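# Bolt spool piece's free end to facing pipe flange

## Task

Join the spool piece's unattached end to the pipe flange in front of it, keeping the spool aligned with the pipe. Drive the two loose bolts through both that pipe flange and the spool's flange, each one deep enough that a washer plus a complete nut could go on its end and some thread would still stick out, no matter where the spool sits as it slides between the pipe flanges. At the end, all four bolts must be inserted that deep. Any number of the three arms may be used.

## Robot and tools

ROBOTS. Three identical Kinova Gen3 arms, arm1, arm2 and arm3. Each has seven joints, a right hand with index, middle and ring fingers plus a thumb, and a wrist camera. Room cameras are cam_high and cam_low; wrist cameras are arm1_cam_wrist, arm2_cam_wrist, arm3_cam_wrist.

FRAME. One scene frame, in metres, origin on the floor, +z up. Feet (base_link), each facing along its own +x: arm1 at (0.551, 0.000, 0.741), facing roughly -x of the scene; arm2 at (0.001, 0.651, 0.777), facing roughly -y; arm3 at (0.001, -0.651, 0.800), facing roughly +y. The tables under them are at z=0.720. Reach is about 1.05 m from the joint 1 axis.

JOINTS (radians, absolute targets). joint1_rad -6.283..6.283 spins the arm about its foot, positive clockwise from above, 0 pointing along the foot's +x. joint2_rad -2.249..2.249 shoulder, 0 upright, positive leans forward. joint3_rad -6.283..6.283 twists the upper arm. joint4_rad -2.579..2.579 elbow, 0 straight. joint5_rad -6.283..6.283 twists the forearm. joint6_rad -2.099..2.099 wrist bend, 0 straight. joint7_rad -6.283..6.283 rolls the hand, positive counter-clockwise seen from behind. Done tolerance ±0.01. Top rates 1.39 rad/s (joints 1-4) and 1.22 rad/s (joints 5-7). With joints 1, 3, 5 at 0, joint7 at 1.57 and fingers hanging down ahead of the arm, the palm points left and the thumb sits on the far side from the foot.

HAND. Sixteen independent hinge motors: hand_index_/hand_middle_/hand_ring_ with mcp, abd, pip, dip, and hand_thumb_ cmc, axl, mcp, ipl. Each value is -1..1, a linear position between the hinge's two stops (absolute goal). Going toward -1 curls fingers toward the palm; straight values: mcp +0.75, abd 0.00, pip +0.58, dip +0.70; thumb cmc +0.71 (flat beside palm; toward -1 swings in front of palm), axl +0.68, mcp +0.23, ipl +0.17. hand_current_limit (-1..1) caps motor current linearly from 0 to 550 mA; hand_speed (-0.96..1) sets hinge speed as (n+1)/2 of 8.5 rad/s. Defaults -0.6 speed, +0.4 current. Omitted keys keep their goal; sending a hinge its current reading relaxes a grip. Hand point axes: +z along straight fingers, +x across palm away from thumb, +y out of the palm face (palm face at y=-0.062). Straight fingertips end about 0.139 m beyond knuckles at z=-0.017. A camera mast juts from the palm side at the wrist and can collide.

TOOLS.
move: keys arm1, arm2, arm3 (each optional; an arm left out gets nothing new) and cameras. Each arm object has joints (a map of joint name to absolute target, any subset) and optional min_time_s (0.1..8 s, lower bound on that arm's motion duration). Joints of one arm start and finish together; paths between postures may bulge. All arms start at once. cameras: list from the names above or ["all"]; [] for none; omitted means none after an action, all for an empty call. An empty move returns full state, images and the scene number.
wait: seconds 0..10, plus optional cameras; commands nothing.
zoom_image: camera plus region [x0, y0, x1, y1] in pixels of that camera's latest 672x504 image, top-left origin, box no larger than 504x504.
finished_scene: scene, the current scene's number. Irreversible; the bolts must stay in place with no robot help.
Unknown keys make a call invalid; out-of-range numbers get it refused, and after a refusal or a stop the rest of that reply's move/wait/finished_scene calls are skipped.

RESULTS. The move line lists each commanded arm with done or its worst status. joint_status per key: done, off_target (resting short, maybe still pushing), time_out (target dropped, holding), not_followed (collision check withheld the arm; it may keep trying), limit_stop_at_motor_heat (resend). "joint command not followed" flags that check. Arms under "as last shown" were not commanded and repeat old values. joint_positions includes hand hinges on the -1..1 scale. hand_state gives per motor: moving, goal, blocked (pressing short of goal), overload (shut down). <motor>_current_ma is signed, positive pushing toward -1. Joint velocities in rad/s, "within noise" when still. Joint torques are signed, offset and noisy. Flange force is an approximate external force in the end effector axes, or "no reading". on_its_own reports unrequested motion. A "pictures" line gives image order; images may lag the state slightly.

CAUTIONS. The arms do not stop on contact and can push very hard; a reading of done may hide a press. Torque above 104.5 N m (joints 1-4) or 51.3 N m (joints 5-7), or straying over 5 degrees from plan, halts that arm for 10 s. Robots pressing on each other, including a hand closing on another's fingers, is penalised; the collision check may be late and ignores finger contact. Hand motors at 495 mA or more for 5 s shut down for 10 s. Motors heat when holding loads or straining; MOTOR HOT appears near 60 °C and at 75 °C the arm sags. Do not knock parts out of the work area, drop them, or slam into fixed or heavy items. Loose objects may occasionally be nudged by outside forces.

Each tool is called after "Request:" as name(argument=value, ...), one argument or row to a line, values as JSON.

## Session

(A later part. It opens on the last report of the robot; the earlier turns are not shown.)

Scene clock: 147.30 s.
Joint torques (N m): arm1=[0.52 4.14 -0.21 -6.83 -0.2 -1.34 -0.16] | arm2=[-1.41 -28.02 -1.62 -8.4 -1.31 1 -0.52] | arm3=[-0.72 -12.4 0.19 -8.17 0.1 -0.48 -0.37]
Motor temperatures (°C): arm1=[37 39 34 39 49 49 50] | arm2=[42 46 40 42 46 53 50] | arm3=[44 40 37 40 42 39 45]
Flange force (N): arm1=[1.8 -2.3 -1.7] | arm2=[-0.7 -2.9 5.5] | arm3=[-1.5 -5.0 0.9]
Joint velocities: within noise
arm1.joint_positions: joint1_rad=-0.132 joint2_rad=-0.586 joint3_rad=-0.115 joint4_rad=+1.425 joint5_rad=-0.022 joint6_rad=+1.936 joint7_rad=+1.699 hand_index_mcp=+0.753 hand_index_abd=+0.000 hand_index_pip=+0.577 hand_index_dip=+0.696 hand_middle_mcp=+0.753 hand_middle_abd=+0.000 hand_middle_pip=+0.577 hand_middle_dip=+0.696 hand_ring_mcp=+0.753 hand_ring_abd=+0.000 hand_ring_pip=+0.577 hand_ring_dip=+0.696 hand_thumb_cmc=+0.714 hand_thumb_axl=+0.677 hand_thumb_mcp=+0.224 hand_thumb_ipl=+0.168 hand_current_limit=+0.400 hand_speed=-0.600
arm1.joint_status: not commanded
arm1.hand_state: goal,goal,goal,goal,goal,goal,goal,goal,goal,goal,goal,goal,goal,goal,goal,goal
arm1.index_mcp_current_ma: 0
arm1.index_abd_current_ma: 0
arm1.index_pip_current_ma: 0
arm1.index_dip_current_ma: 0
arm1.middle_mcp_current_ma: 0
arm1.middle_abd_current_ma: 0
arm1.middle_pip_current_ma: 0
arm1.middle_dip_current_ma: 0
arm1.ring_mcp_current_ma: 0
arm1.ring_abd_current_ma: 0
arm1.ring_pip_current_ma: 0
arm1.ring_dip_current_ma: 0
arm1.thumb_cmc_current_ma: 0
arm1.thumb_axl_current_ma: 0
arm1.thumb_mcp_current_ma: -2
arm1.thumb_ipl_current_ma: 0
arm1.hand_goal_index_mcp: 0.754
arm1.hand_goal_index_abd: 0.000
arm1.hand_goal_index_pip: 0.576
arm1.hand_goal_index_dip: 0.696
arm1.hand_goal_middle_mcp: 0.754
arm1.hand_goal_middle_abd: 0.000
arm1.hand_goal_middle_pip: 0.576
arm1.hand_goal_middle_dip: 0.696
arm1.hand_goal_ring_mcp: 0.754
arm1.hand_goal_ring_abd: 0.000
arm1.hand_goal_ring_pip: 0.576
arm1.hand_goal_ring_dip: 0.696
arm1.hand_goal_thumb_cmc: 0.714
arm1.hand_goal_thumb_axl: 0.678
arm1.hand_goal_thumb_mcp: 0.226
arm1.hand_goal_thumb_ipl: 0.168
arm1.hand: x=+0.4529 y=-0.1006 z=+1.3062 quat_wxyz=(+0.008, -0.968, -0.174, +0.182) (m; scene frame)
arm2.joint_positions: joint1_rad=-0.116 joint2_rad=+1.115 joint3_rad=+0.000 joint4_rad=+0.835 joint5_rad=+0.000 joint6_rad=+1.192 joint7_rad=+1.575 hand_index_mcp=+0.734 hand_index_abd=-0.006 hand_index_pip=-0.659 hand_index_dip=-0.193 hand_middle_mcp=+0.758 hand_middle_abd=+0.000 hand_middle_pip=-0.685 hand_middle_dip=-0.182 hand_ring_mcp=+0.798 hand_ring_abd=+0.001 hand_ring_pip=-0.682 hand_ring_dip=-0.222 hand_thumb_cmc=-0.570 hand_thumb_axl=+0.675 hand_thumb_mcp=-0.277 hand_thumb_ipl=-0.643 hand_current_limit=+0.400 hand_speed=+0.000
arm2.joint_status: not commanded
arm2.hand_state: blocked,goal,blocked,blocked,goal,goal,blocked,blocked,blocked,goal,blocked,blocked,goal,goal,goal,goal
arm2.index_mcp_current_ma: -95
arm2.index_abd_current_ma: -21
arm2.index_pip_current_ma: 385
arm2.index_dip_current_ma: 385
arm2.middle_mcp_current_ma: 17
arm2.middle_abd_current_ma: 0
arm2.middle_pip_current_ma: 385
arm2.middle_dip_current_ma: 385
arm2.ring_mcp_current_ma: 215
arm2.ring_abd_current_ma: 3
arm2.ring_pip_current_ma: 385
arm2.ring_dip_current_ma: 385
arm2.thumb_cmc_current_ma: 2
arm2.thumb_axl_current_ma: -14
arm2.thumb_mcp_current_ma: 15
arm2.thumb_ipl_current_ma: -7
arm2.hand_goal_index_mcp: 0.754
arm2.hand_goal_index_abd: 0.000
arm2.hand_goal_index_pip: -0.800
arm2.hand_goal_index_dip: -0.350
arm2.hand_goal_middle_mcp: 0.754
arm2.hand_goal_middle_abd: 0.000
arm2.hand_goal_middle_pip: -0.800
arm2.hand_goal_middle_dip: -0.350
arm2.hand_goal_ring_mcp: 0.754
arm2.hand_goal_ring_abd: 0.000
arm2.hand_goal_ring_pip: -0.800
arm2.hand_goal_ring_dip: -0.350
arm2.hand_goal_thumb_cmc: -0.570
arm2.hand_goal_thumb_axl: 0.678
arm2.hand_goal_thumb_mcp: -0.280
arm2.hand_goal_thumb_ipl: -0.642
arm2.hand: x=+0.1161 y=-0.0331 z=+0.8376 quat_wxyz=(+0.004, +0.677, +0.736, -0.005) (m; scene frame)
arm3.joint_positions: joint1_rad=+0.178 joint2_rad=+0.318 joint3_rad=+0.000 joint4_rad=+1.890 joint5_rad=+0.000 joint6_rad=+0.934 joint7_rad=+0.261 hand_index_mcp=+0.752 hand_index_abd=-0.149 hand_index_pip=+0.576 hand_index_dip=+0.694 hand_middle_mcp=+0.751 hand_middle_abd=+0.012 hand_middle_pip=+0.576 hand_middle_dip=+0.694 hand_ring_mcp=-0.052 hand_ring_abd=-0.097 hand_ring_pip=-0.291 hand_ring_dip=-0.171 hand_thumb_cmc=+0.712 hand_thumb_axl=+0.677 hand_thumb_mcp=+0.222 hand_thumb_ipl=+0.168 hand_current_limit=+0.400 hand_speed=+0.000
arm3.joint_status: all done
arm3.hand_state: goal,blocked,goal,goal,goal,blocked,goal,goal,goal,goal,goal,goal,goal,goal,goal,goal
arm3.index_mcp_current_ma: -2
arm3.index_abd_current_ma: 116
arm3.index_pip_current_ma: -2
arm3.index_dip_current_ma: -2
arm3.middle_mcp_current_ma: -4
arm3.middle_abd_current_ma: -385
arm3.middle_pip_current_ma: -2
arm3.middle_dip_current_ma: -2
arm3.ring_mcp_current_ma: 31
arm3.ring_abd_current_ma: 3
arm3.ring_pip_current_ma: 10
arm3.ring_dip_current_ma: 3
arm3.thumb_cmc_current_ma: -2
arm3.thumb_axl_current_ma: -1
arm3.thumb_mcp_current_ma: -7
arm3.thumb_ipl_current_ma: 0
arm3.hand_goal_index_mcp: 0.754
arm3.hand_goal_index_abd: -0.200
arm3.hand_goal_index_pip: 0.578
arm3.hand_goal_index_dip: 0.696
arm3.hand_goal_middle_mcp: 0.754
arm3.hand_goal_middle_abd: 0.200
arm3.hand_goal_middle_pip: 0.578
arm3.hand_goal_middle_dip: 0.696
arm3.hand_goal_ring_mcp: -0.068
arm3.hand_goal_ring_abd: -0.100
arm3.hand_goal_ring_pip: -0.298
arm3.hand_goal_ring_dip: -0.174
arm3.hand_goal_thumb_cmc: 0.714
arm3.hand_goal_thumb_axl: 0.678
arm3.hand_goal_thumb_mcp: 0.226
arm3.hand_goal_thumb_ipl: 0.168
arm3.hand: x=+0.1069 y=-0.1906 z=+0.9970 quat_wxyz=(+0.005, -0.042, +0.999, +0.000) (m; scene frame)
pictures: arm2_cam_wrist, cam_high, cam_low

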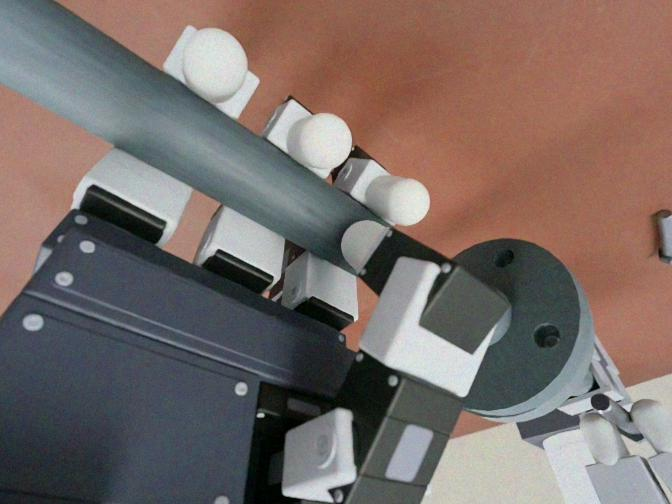

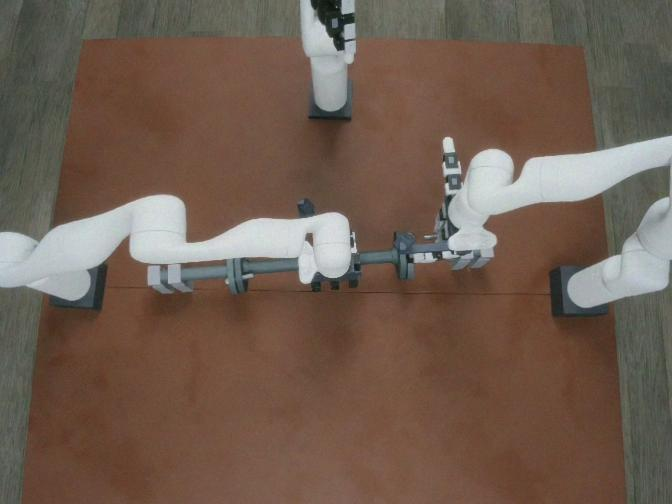

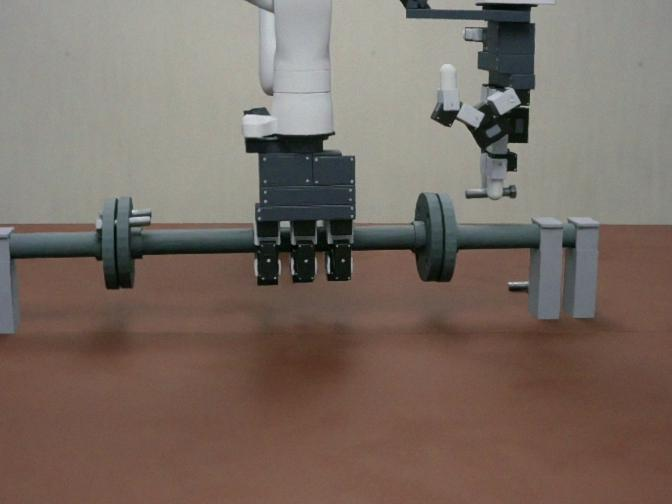

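Request:
move(
  arm2={"joints":{"joint1_rad":-0.1141,"joint2_rad":1.1174,"joint4_rad":0.8362,"joint6_rad":1.188,"joint7_rad":1.5769},"min_time_s":0.6},
  arm3={"joints":{"joint1_rad":0.1881,"joint2_rad":0.3339,"joint4_rad":1.946,"joint6_rad":0.8417,"joint7_rad":0.2708},"min_time_s":1.2},
  cameras=["arm2_cam_wrist","arm3_cam_wrist","cam_low","cam_high"],
)

Request:
zoom_image(
  camera="arm2_cam_wrist",
  region=[480, 290, 600, 380],
)

Request:
zoom_image(
  camera="cam_low",
  region=[405, 180, 525, 300],
)

Request:
zoom_image(
  camera="cam_high",
  region=[385, 220, 455, 290],
)

Request:
zoom_image(
  camera="arm3_cam_wrist",
  region=[230, 0, 450, 150],
)

Scene clock: 160.23 s.
Joint torques (N m): arm1=[0.61 4.23 -0.23 -6.85 -0.22 -1.38 -0.16] | arm2=[-0.33 -27.71 -0.71 -8.72 -0.52 0.43 0.05] | arm3=[-0.65 -12.3 0.26 -7.95 0.13 -0.48 -0.38]
Motor temperatures (°C): arm1=[37 39 34 39 49 49 50] | arm2=[42 47 40 42 46 53 50] | arm3=[44 40 37 40 42 39 45]
Flange force (N): arm1=[2.1 -2.5 -1.7] | arm2=[0.3 -0.4 4.3] | arm3=[-1.2 -5.4 0.8]
move: arm2 done; arm3 done
Joint velocities: within noise
arm1: as last shown
arm2.joint_positions: joint1_rad=-0.114 joint2_rad=+1.117 joint3_rad=+0.000 joint4_rad=+0.836 joint5_rad=+0.000 joint6_rad=+1.188 joint7_rad=+1.577 hand_index_mcp=+0.737 hand_index_abd=-0.004 hand_index_pip=-0.660 hand_index_dip=-0.193 hand_middle_mcp=+0.759 hand_middle_abd=+0.000 hand_middle_pip=-0.685 hand_middle_dip=-0.182 hand_ring_mcp=+0.798 hand_ring_abd=+0.001 hand_ring_pip=-0.680 hand_ring_dip=-0.224 hand_thumb_cmc=-0.570 hand_thumb_axl=+0.675 hand_thumb_mcp=-0.278 hand_thumb_ipl=-0.643 hand_current_limit=+0.400 hand_speed=+0.000
arm2.joint_status: all done
arm2.hand_state: goal,goal,blocked,blocked,goal,goal,blocked,blocked,blocked,goal,blocked,blocked,goal,goal,goal,goal
arm2.index_mcp_current_ma: -79
arm2.index_abd_current_ma: -13
arm2.index_pip_current_ma: 385
arm2.index_dip_current_ma: 385
arm2.middle_mcp_current_ma: 24
arm2.middle_abd_current_ma: 0
arm2.middle_pip_current_ma: 385
arm2.middle_dip_current_ma: 385
arm2.ring_mcp_current_ma: 215
arm2.ring_abd_current_ma: 3
arm2.ring_pip_current_ma: 385
arm2.ring_dip_current_ma: 385
arm2.thumb_cmc_current_ma: 2
arm2.thumb_axl_current_ma: -14
arm2.thumb_mcp_current_ma: 12
arm2.thumb_ipl_current_ma: -7
arm2.hand_goal_index_mcp: 0.754
arm2.hand_goal_index_abd: 0.000
arm2.hand_goal_index_pip: -0.800
arm2.hand_goal_index_dip: -0.350
arm2.hand_goal_middle_mcp: 0.754
arm2.hand_goal_middle_abd: 0.000
arm2.hand_goal_middle_pip: -0.800
arm2.hand_goal_middle_dip: -0.350
arm2.hand_goal_ring_mcp: 0.754
arm2.hand_goal_ring_abd: 0.000
arm2.hand_goal_ring_pip: -0.800
arm2.hand_goal_ring_dip: -0.350
arm2.hand_goal_thumb_cmc: -0.570
arm2.hand_goal_thumb_axl: 0.678
arm2.hand_goal_thumb_mcp: -0.280
arm2.hand_goal_thumb_ipl: -0.642
arm2.hand: x=+0.1147 y=-0.0331 z=+0.8357 quat_wxyz=(+0.004, +0.677, +0.736, -0.005) (m; scene frame)
arm3.joint_positions: joint1_rad=+0.188 joint2_rad=+0.334 joint3_rad=+0.000 joint4_rad=+1.946 joint5_rad=+0.000 joint6_rad=+0.842 joint7_rad=+0.271 hand_index_mcp=+0.752 hand_index_abd=-0.149 hand_index_pip=+0.576 hand_index_dip=+0.694 hand_middle_mcp=+0.751 hand_middle_abd=+0.012 hand_middle_pip=+0.576 hand_middle_dip=+0.694 hand_ring_mcp=-0.052 hand_ring_abd=-0.097 hand_ring_pip=-0.291 hand_ring_dip=-0.171 hand_thumb_cmc=+0.712 hand_thumb_axl=+0.677 hand_thumb_mcp=+0.222 hand_thumb_ipl=+0.168 hand_current_limit=+0.400 hand_speed=+0.000
arm3.joint_status: all done
arm3.hand_state: goal,blocked,goal,goal,goal,blocked,goal,goal,goal,goal,goal,goal,goal,goal,goal,goal
arm3.index_mcp_current_ma: -2
arm3.index_abd_current_ma: 116
arm3.index_pip_current_ma: -2
arm3.index_dip_current_ma: -2
arm3.middle_mcp_current_ma: -4
arm3.middle_abd_current_ma: -385
arm3.middle_pip_current_ma: -2
arm3.middle_dip_current_ma: -2
arm3.ring_mcp_current_ma: 31
arm3.ring_abd_current_ma: 3
arm3.ring_pip_current_ma: 10
arm3.ring_dip_current_ma: 3
arm3.thumb_cmc_current_ma: -2
arm3.thumb_axl_current_ma: -1
arm3.thumb_mcp_current_ma: -7
arm3.thumb_ipl_current_ma: 0
arm3.hand_goal_index_mcp: 0.754
arm3.hand_goal_index_abd: -0.200
arm3.hand_goal_index_pip: 0.578
arm3.hand_goal_index_dip: 0.696
arm3.hand_goal_middle_mcp: 0.754
arm3.hand_goal_middle_abd: 0.200
arm3.hand_goal_middle_pip: 0.578
arm3.hand_goal_middle_dip: 0.696
arm3.hand_goal_ring_mcp: -0.068
arm3.hand_goal_ring_abd: -0.100
arm3.hand_goal_ring_pip: -0.298
arm3.hand_goal_ring_dip: -0.174
arm3.hand_goal_thumb_cmc: 0.714
arm3.hand_goal_thumb_axl: 0.678
arm3.hand_goal_thumb_mcp: 0.226
arm3.hand_goal_thumb_ipl: 0.168
arm3.hand: x=+0.1106 y=-0.1931 z=+0.9789 quat_wxyz=(+0.007, -0.042, +0.999, +0.010) (m; scene frame)
pictures: arm2_cam_wrist, arm3_cam_wrist, cam_high, cam_low

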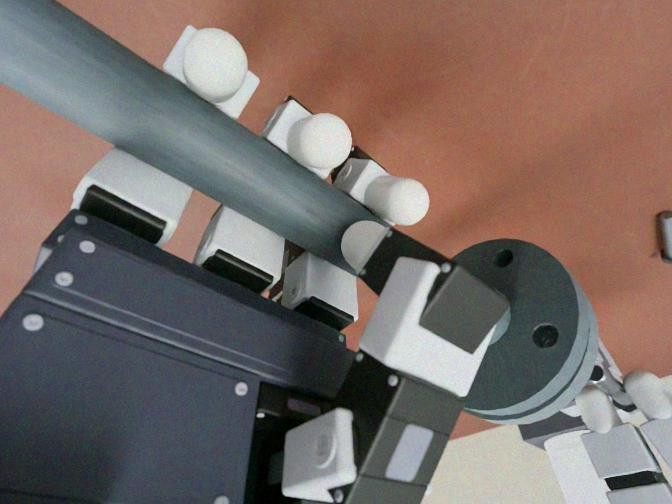

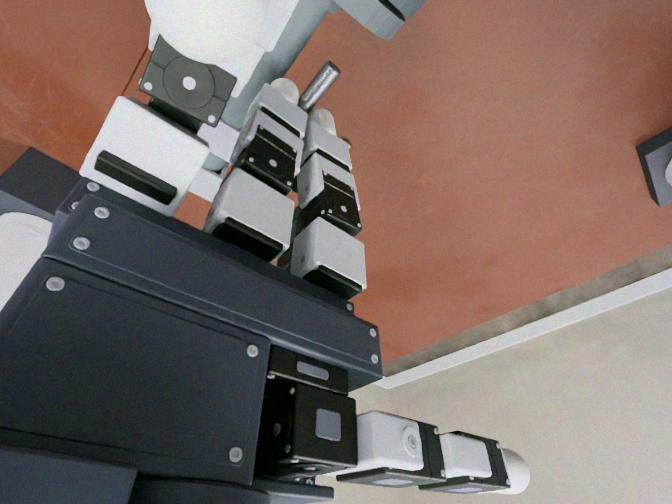

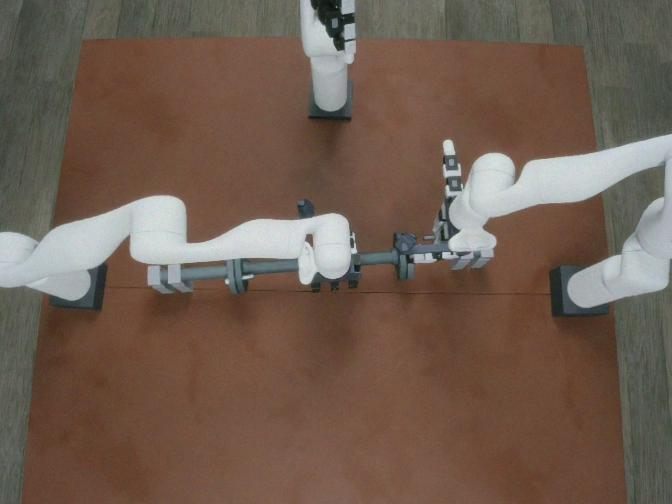

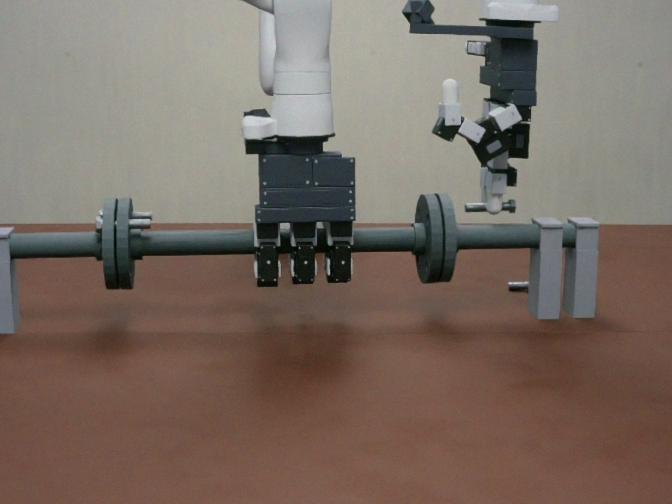

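Scaled by 4.200.

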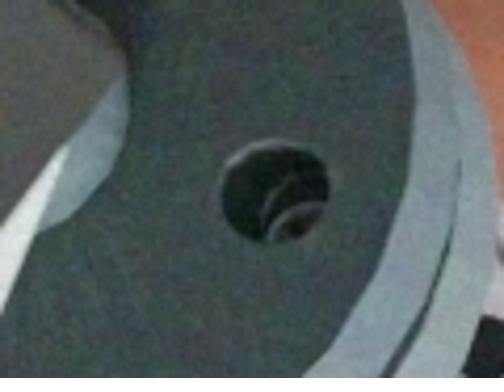

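Scaled by 4.200.

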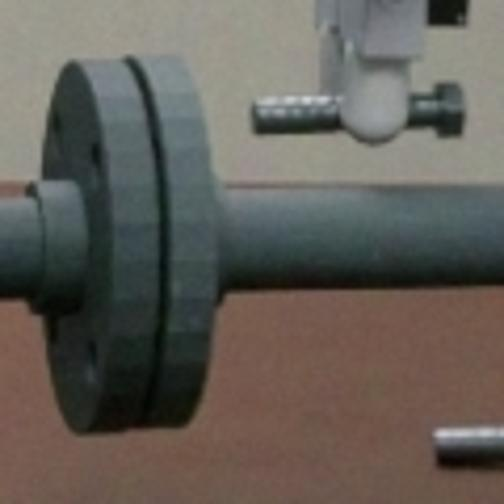

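Scaled by 7.200.

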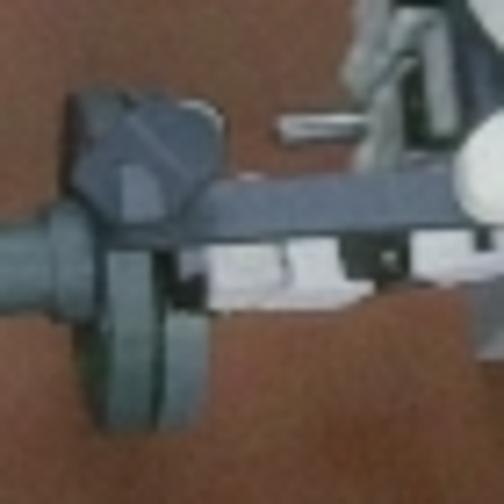

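Scaled by 2.291.

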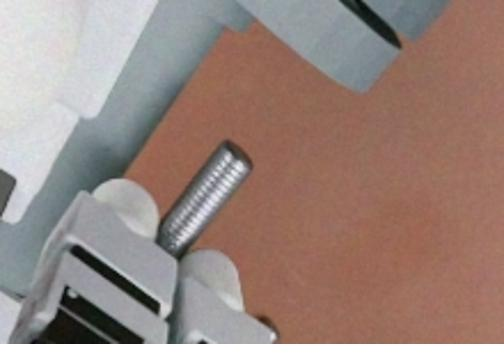

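Request:
zoom_image(
  camera="arm2_cam_wrist",
  region=[525, 315, 565, 355],
)

Request:
zoom_image(
  camera="arm2_cam_wrist",
  region=[480, 230, 530, 280],
)

Request:
zoom_image(
  camera="arm2_cam_wrist",
  region=[460, 300, 640, 440],
)

Scaled by 12.600.

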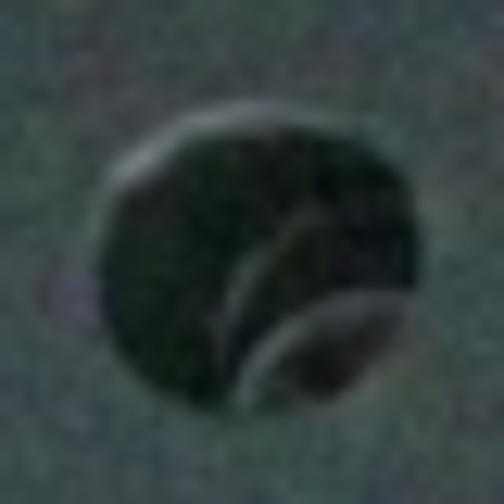

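Scaled by 10.080.

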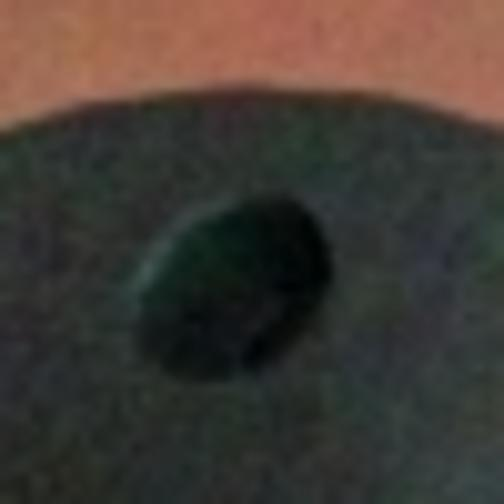

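Scaled by 2.800.

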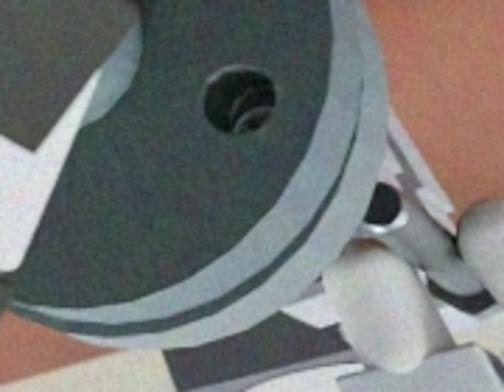

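Request:
zoom_image(
  camera="arm2_cam_wrist",
  region=[550, 340, 610, 400],
)

Request:
zoom_image(
  camera="arm2_cam_wrist",
  region=[460, 380, 540, 440],
)

Request:
zoom_image(
  camera="arm2_cam_wrist",
  region=[560, 250, 620, 310],
)

Scaled by 8.400.

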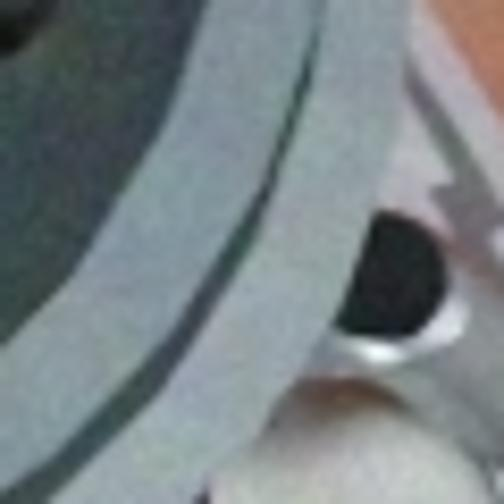

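Scaled by 6.300.

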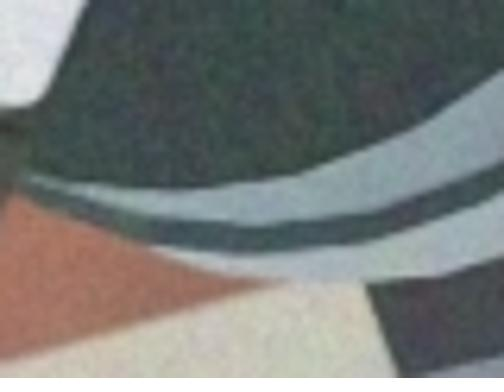

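Scaled by 8.400.

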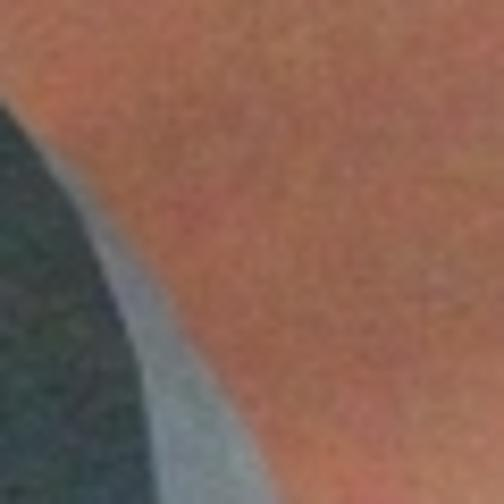

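Request:
move(
  arm2={"joints":{"joint1_rad":-0.1129,"joint2_rad":1.1165,"joint4_rad":0.8363,"joint6_rad":1.1888,"joint7_rad":1.5781},"min_time_s":0.6},
  arm3={"joints":{"joint1_rad":0.1724,"joint2_rad":0.3626,"joint4_rad":1.9057,"joint6_rad":0.8533,"joint7_rad":0.2551},"min_time_s":1.2},
  cameras=["arm2_cam_wrist","arm3_cam_wrist","cam_low","cam_high"],
)

Request:
zoom_image(
  camera="arm2_cam_wrist",
  region=[525, 315, 565, 355],
)

Request:
zoom_image(
  camera="arm2_cam_wrist",
  region=[550, 340, 610, 400],
)

Request:
zoom_image(
  camera="cam_low",
  region=[405, 180, 525, 300],
)

Request:
zoom_image(
  camera="cam_high",
  region=[385, 220, 455, 290],
)

Request:
zoom_image(
  camera="arm3_cam_wrist",
  region=[230, 0, 450, 150],
)

Scene clock: 179.07 s.
Joint torques (N m): arm1=[0.53 4.21 -0.26 -6.75 -0.16 -1.34 -0.19] | arm2=[-0.22 -27.73 -0.57 -8.77 -0.4 0.46 0.09] | arm3=[-0.73 -12.87 0.22 -7.98 0.15 -0.56 -0.37]
Motor temperatures (°C): arm1=[37 39 34 39 49 49 50] | arm2=[42 47 40 42 46 53 50] | arm3=[44 40 37 40 42 39 45]
Flange force (N): arm1=[1.9 -2.5 -2.0] | arm2=[0.6 -0.1 4.4] | arm3=[-1.5 -5.3 0.5]
move: arm2 done; arm3 done
Joint velocities: within noise
arm1: as last shown
arm2.joint_positions: joint1_rad=-0.113 joint2_rad=+1.116 joint3_rad=+0.000 joint4_rad=+0.836 joint5_rad=+0.000 joint6_rad=+1.189 joint7_rad=+1.578 hand_index_mcp=+0.739 hand_index_abd=-0.003 hand_index_pip=-0.661 hand_index_dip=-0.193 hand_middle_mcp=+0.760 hand_middle_abd=+0.000 hand_middle_pip=-0.685 hand_middle_dip=-0.182 hand_ring_mcp=+0.798 hand_ring_abd=+0.001 hand_ring_pip=-0.679 hand_ring_dip=-0.226 hand_thumb_cmc=-0.570 hand_thumb_axl=+0.675 hand_thumb_mcp=-0.278 hand_thumb_ipl=-0.643 hand_current_limit=+0.400 hand_speed=+0.000
arm2.joint_status: all done
arm2.hand_state: goal,goal,blocked,blocked,goal,goal,blocked,blocked,blocked,goal,blocked,blocked,goal,goal,goal,goal
arm2.index_mcp_current_ma: -69
arm2.index_abd_current_ma: -11
arm2.index_pip_current_ma: 385
arm2.index_dip_current_ma: 385
arm2.middle_mcp_current_ma: 27
arm2.middle_abd_current_ma: 0
arm2.middle_pip_current_ma: 385
arm2.middle_dip_current_ma: 385
arm2.ring_mcp_current_ma: 213
arm2.ring_abd_current_ma: 3
arm2.ring_pip_current_ma: 385
arm2.ring_dip_current_ma: 385
arm2.thumb_cmc_current_ma: 2
arm2.thumb_axl_current_ma: -14
arm2.thumb_mcp_current_ma: 10
arm2.thumb_ipl_current_ma: -7
arm2.hand_goal_index_mcp: 0.754
arm2.hand_goal_index_abd: 0.000
arm2.hand_goal_index_pip: -0.800
arm2.hand_goal_index_dip: -0.350
arm2.hand_goal_middle_mcp: 0.754
arm2.hand_goal_middle_abd: 0.000
arm2.hand_goal_middle_pip: -0.800
arm2.hand_goal_middle_dip: -0.350
arm2.hand_goal_ring_mcp: 0.754
arm2.hand_goal_ring_abd: 0.000
arm2.hand_goal_ring_pip: -0.800
arm2.hand_goal_ring_dip: -0.350
arm2.hand_goal_thumb_cmc: -0.570
arm2.hand_goal_thumb_axl: 0.678
arm2.hand_goal_thumb_mcp: -0.280
arm2.hand_goal_thumb_ipl: -0.642
arm2.hand: x=+0.1138 y=-0.0331 z=+0.8363 quat_wxyz=(+0.004, +0.677, +0.736, -0.005) (m; scene frame)
arm3.joint_positions: joint1_rad=+0.172 joint2_rad=+0.363 joint3_rad=+0.000 joint4_rad=+1.906 joint5_rad=+0.000 joint6_rad=+0.853 joint7_rad=+0.255 hand_index_mcp=+0.752 hand_index_abd=-0.149 hand_index_pip=+0.576 hand_index_dip=+0.694 hand_middle_mcp=+0.751 hand_middle_abd=+0.012 hand_middle_pip=+0.576 hand_middle_dip=+0.694 hand_ring_mcp=-0.052 hand_ring_abd=-0.097 hand_ring_pip=-0.291 hand_ring_dip=-0.171 hand_thumb_cmc=+0.712 hand_thumb_axl=+0.677 hand_thumb_mcp=+0.222 hand_thumb_ipl=+0.168 hand_current_limit=+0.400 hand_speed=+0.000
arm3.joint_status: all done
arm3.hand_state: goal,blocked,goal,goal,goal,blocked,goal,goal,goal,goal,goal,goal,goal,goal,goal,goal
arm3.index_mcp_current_ma: -2
arm3.index_abd_current_ma: 116
arm3.index_pip_current_ma: -2
arm3.index_dip_current_ma: -2
arm3.middle_mcp_current_ma: -4
arm3.middle_abd_current_ma: -385
arm3.middle_pip_current_ma: -2
arm3.middle_dip_current_ma: -2
arm3.ring_mcp_current_ma: 31
arm3.ring_abd_current_ma: 3
arm3.ring_pip_current_ma: 10
arm3.ring_dip_current_ma: 3
arm3.thumb_cmc_current_ma: -2
arm3.thumb_axl_current_ma: -1
arm3.thumb_mcp_current_ma: -7
arm3.thumb_ipl_current_ma: 0
arm3.hand_goal_index_mcp: 0.754
arm3.hand_goal_index_abd: -0.200
arm3.hand_goal_index_pip: 0.578
arm3.hand_goal_index_dip: 0.696
arm3.hand_goal_middle_mcp: 0.754
arm3.hand_goal_middle_abd: 0.200
arm3.hand_goal_middle_pip: 0.578
arm3.hand_goal_middle_dip: 0.696
arm3.hand_goal_ring_mcp: -0.068
arm3.hand_goal_ring_abd: -0.100
arm3.hand_goal_ring_pip: -0.298
arm3.hand_goal_ring_dip: -0.174
arm3.hand_goal_thumb_cmc: 0.714
arm3.hand_goal_thumb_axl: 0.678
arm3.hand_goal_thumb_mcp: 0.226
arm3.hand_goal_thumb_ipl: 0.168
arm3.hand: x=+0.1071 y=-0.1781 z=+0.9776 quat_wxyz=(+0.007, -0.042, +0.999, +0.010) (m; scene frame)
pictures: arm2_cam_wrist, arm3_cam_wrist, cam_high, cam_low

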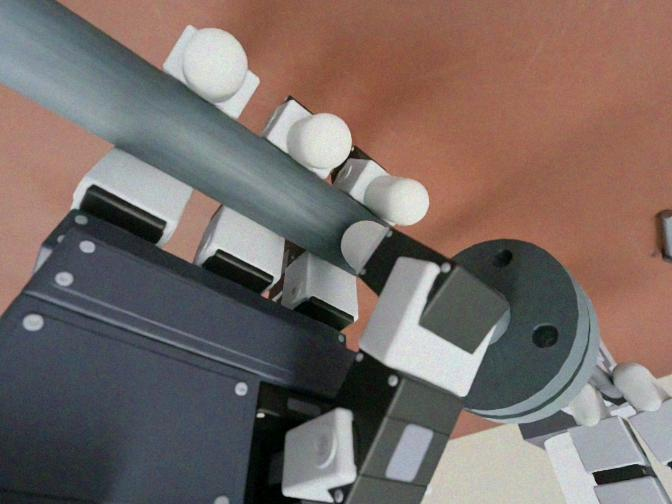

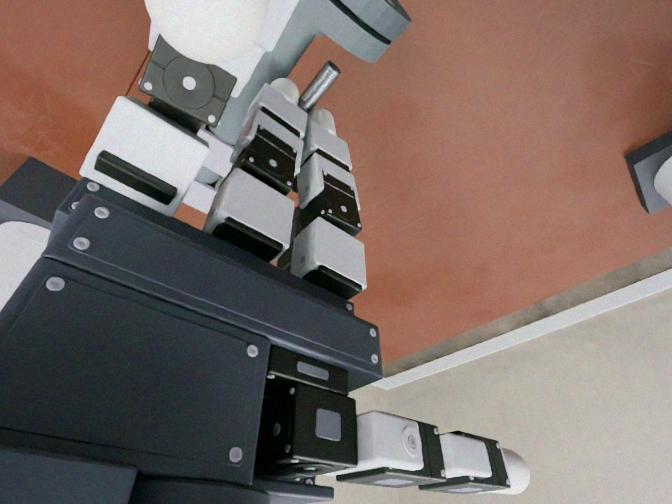

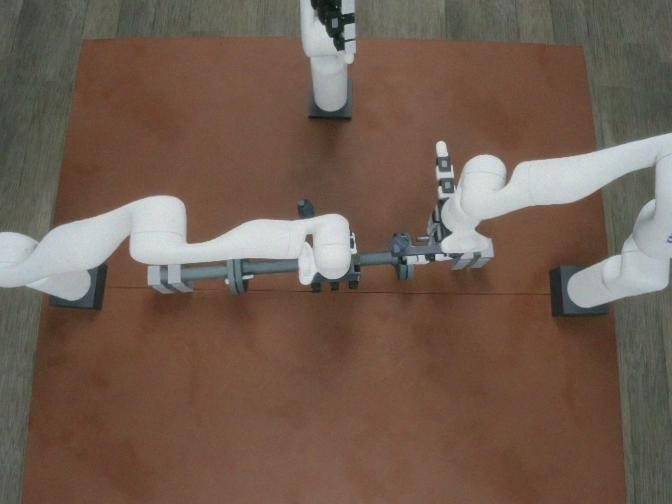

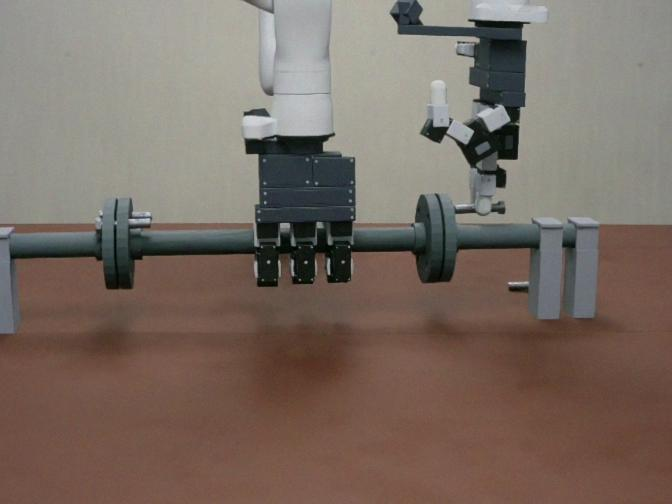

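Scaled by 12.600.

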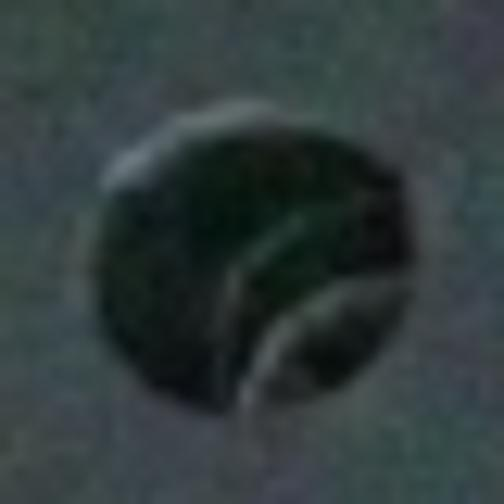

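Scaled by 8.400.

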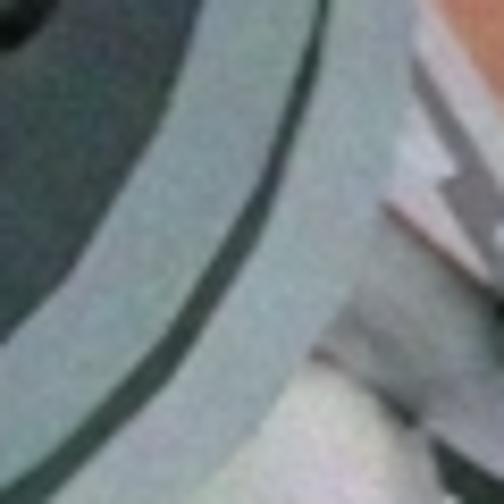

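Scaled by 4.200.

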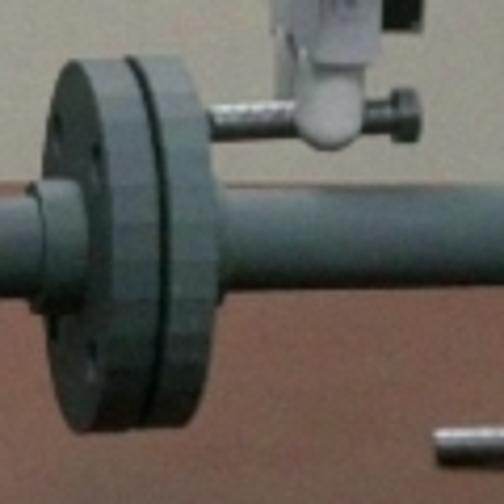

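Scaled by 7.200.

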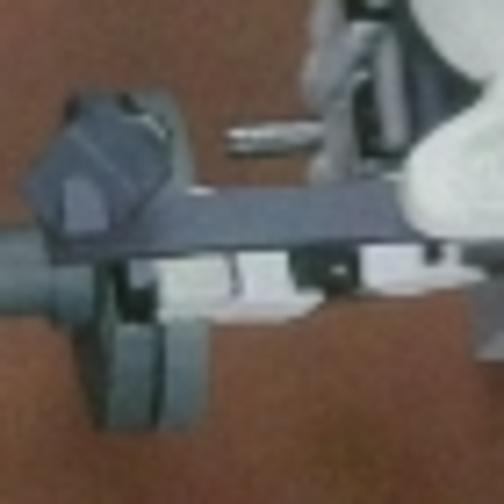

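Scaled by 2.291.

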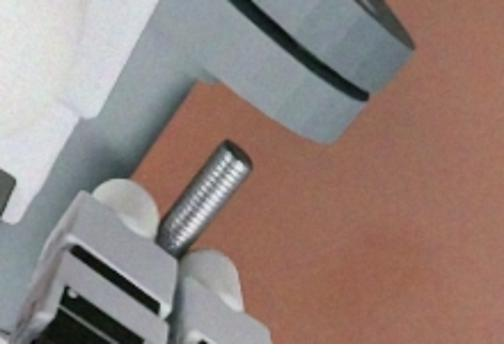

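Request:
move(
  arm2={"joints":{"joint1_rad":-0.1117,"joint2_rad":1.1158,"joint4_rad":0.8357,"joint6_rad":1.1901,"joint7_rad":1.5793},"min_time_s":1},
  cameras=["all"],
)

Request:
zoom_image(
  camera="arm2_cam_wrist",
  region=[480, 270, 620, 400],
)

Request:
zoom_image(
  camera="cam_low",
  region=[400, 140, 600, 300],
)

Scene clock: 189.80 s.
Joint torques (N m): arm1=[0.54 4.19 -0.18 -6.8 -0.21 -1.37 -0.18] | arm2=[-0.16 -27.86 -0.56 -8.76 -0.37 0.52 0.11] | arm3=[-0.82 -12.86 0.17 -7.95 0.12 -0.54 -0.34]
Motor temperatures (°C): arm1=[37 39 34 39 49 49 50] | arm2=[42 48 40 42 46 53 50] | arm3=[44 40 37 40 42 39 45]
Flange force (N): arm1=[1.9 -2.3 -1.9] | arm2=[0.4 0.0 4.7] | arm3=[-1.6 -5.3 0.5]
move: arm2 done
Joint velocities: within noise
arm1, arm3: as last shown
arm2.joint_positions: joint1_rad=-0.112 joint2_rad=+1.116 joint3_rad=+0.000 joint4_rad=+0.836 joint5_rad=+0.000 joint6_rad=+1.190 joint7_rad=+1.579 hand_index_mcp=+0.741 hand_index_abd=-0.003 hand_index_pip=-0.664 hand_index_dip=-0.193 hand_middle_mcp=+0.761 hand_middle_abd=+0.000 hand_middle_pip=-0.686 hand_middle_dip=-0.182 hand_ring_mcp=+0.796 hand_ring_abd=+0.001 hand_ring_pip=-0.675 hand_ring_dip=-0.231 hand_thumb_cmc=-0.570 hand_thumb_axl=+0.675 hand_thumb_mcp=-0.278 hand_thumb_ipl=-0.643 hand_current_limit=+0.400 hand_speed=+0.000
arm2.joint_status: all done
arm2.hand_state: goal,goal,blocked,blocked,goal,goal,blocked,blocked,blocked,goal,blocked,blocked,goal,goal,goal,goal
arm2.index_mcp_current_ma: -61
arm2.index_abd_current_ma: -11
arm2.index_pip_current_ma: 385
arm2.index_dip_current_ma: 385
arm2.middle_mcp_current_ma: 31
arm2.middle_abd_current_ma: 0
arm2.middle_pip_current_ma: 385
arm2.middle_dip_current_ma: 385
arm2.ring_mcp_current_ma: 205
arm2.ring_abd_current_ma: 3
arm2.ring_pip_current_ma: 385
arm2.ring_dip_current_ma: 385
arm2.thumb_cmc_current_ma: 2
arm2.thumb_axl_current_ma: -14
arm2.thumb_mcp_current_ma: 8
arm2.thumb_ipl_current_ma: -7
arm2.hand_goal_index_mcp: 0.754
arm2.hand_goal_index_abd: 0.000
arm2.hand_goal_index_pip: -0.800
arm2.hand_goal_index_dip: -0.350
arm2.hand_goal_middle_mcp: 0.754
arm2.hand_goal_middle_abd: 0.000
arm2.hand_goal_middle_pip: -0.800
arm2.hand_goal_middle_dip: -0.350
arm2.hand_goal_ring_mcp: 0.754
arm2.hand_goal_ring_abd: 0.000
arm2.hand_goal_ring_pip: -0.800
arm2.hand_goal_ring_dip: -0.350
arm2.hand_goal_thumb_cmc: -0.570
arm2.hand_goal_thumb_axl: 0.678
arm2.hand_goal_thumb_mcp: -0.280
arm2.hand_goal_thumb_ipl: -0.642
arm2.hand: x=+0.1130 y=-0.0331 z=+0.8369 quat_wxyz=(+0.004, +0.677, +0.736, -0.005) (m; scene frame)
pictures: arm1_cam_wrist, arm2_cam_wrist, arm3_cam_wrist, cam_high, cam_low

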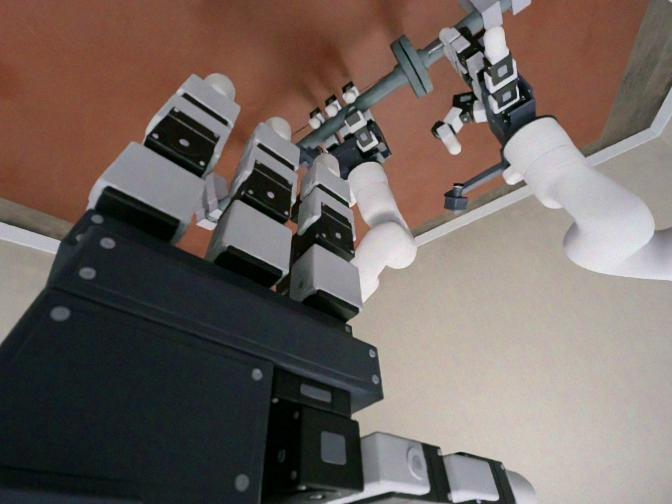

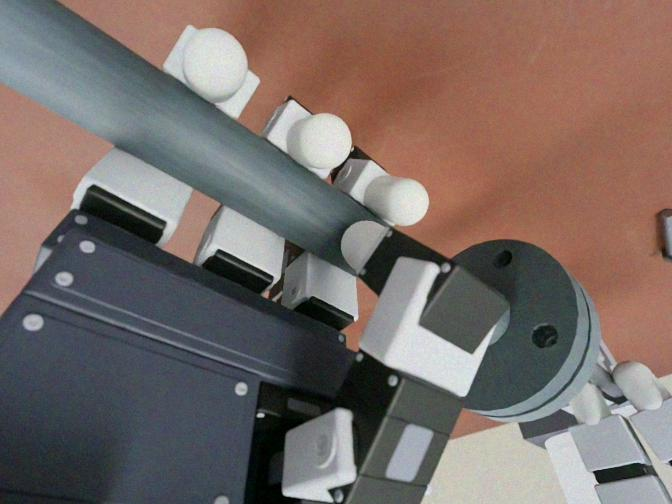

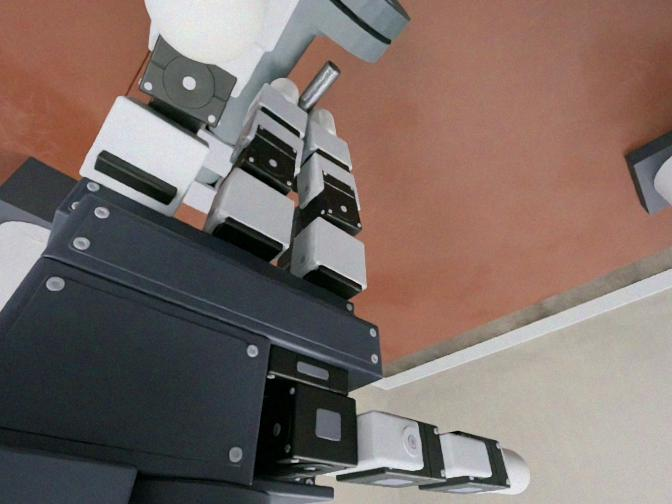

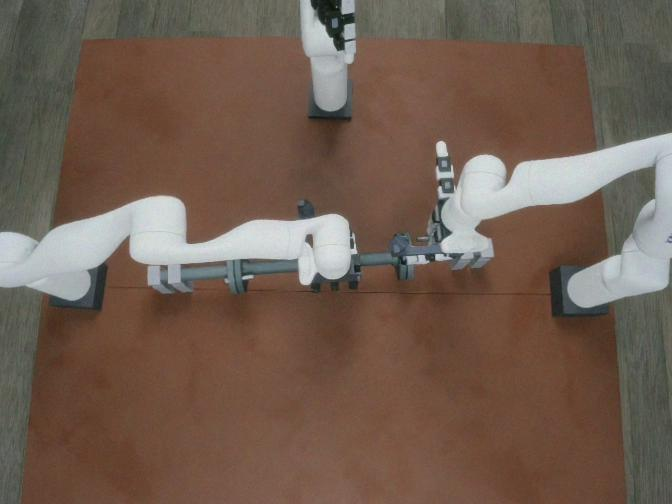

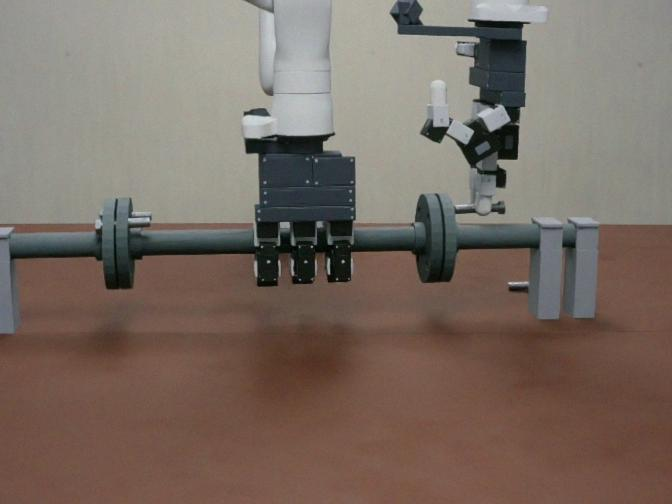

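Scaled by 3.600.

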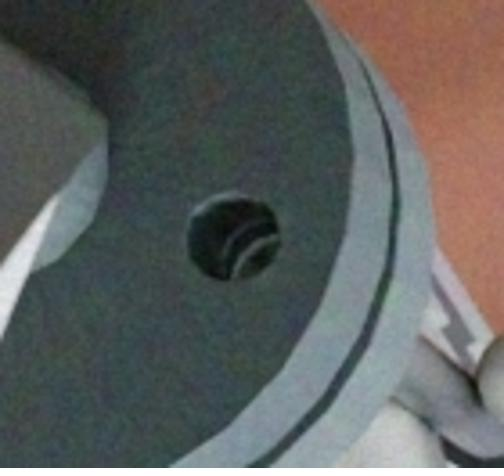

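Scaled by 2.520.

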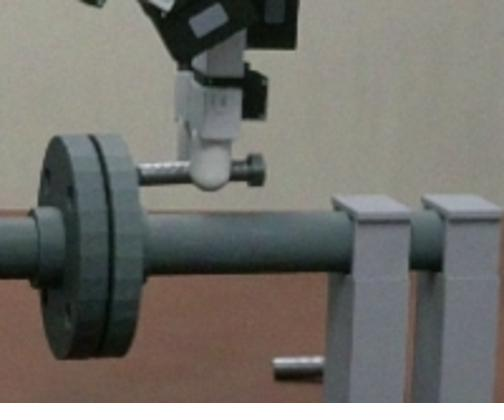

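Request:
zoom_image(
  camera="arm2_cam_wrist",
  region=[525, 316, 565, 356],
)

Request:
zoom_image(
  camera="cam_low",
  region=[405, 180, 515, 290],
)

Scaled by 12.600.

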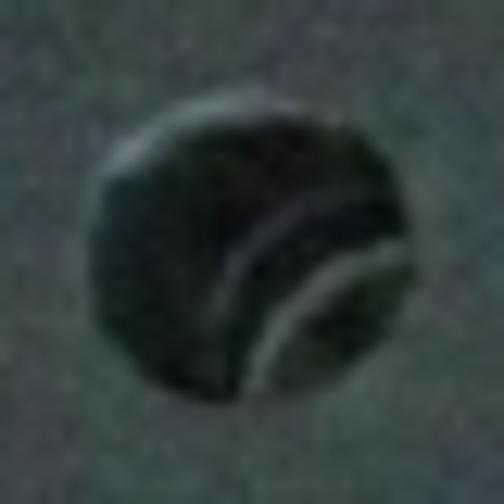

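Scaled by 4.582.

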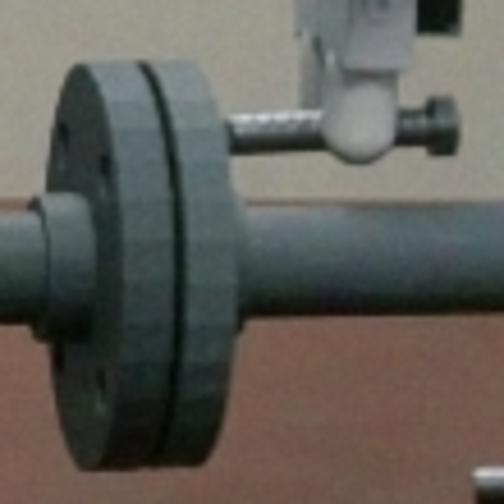

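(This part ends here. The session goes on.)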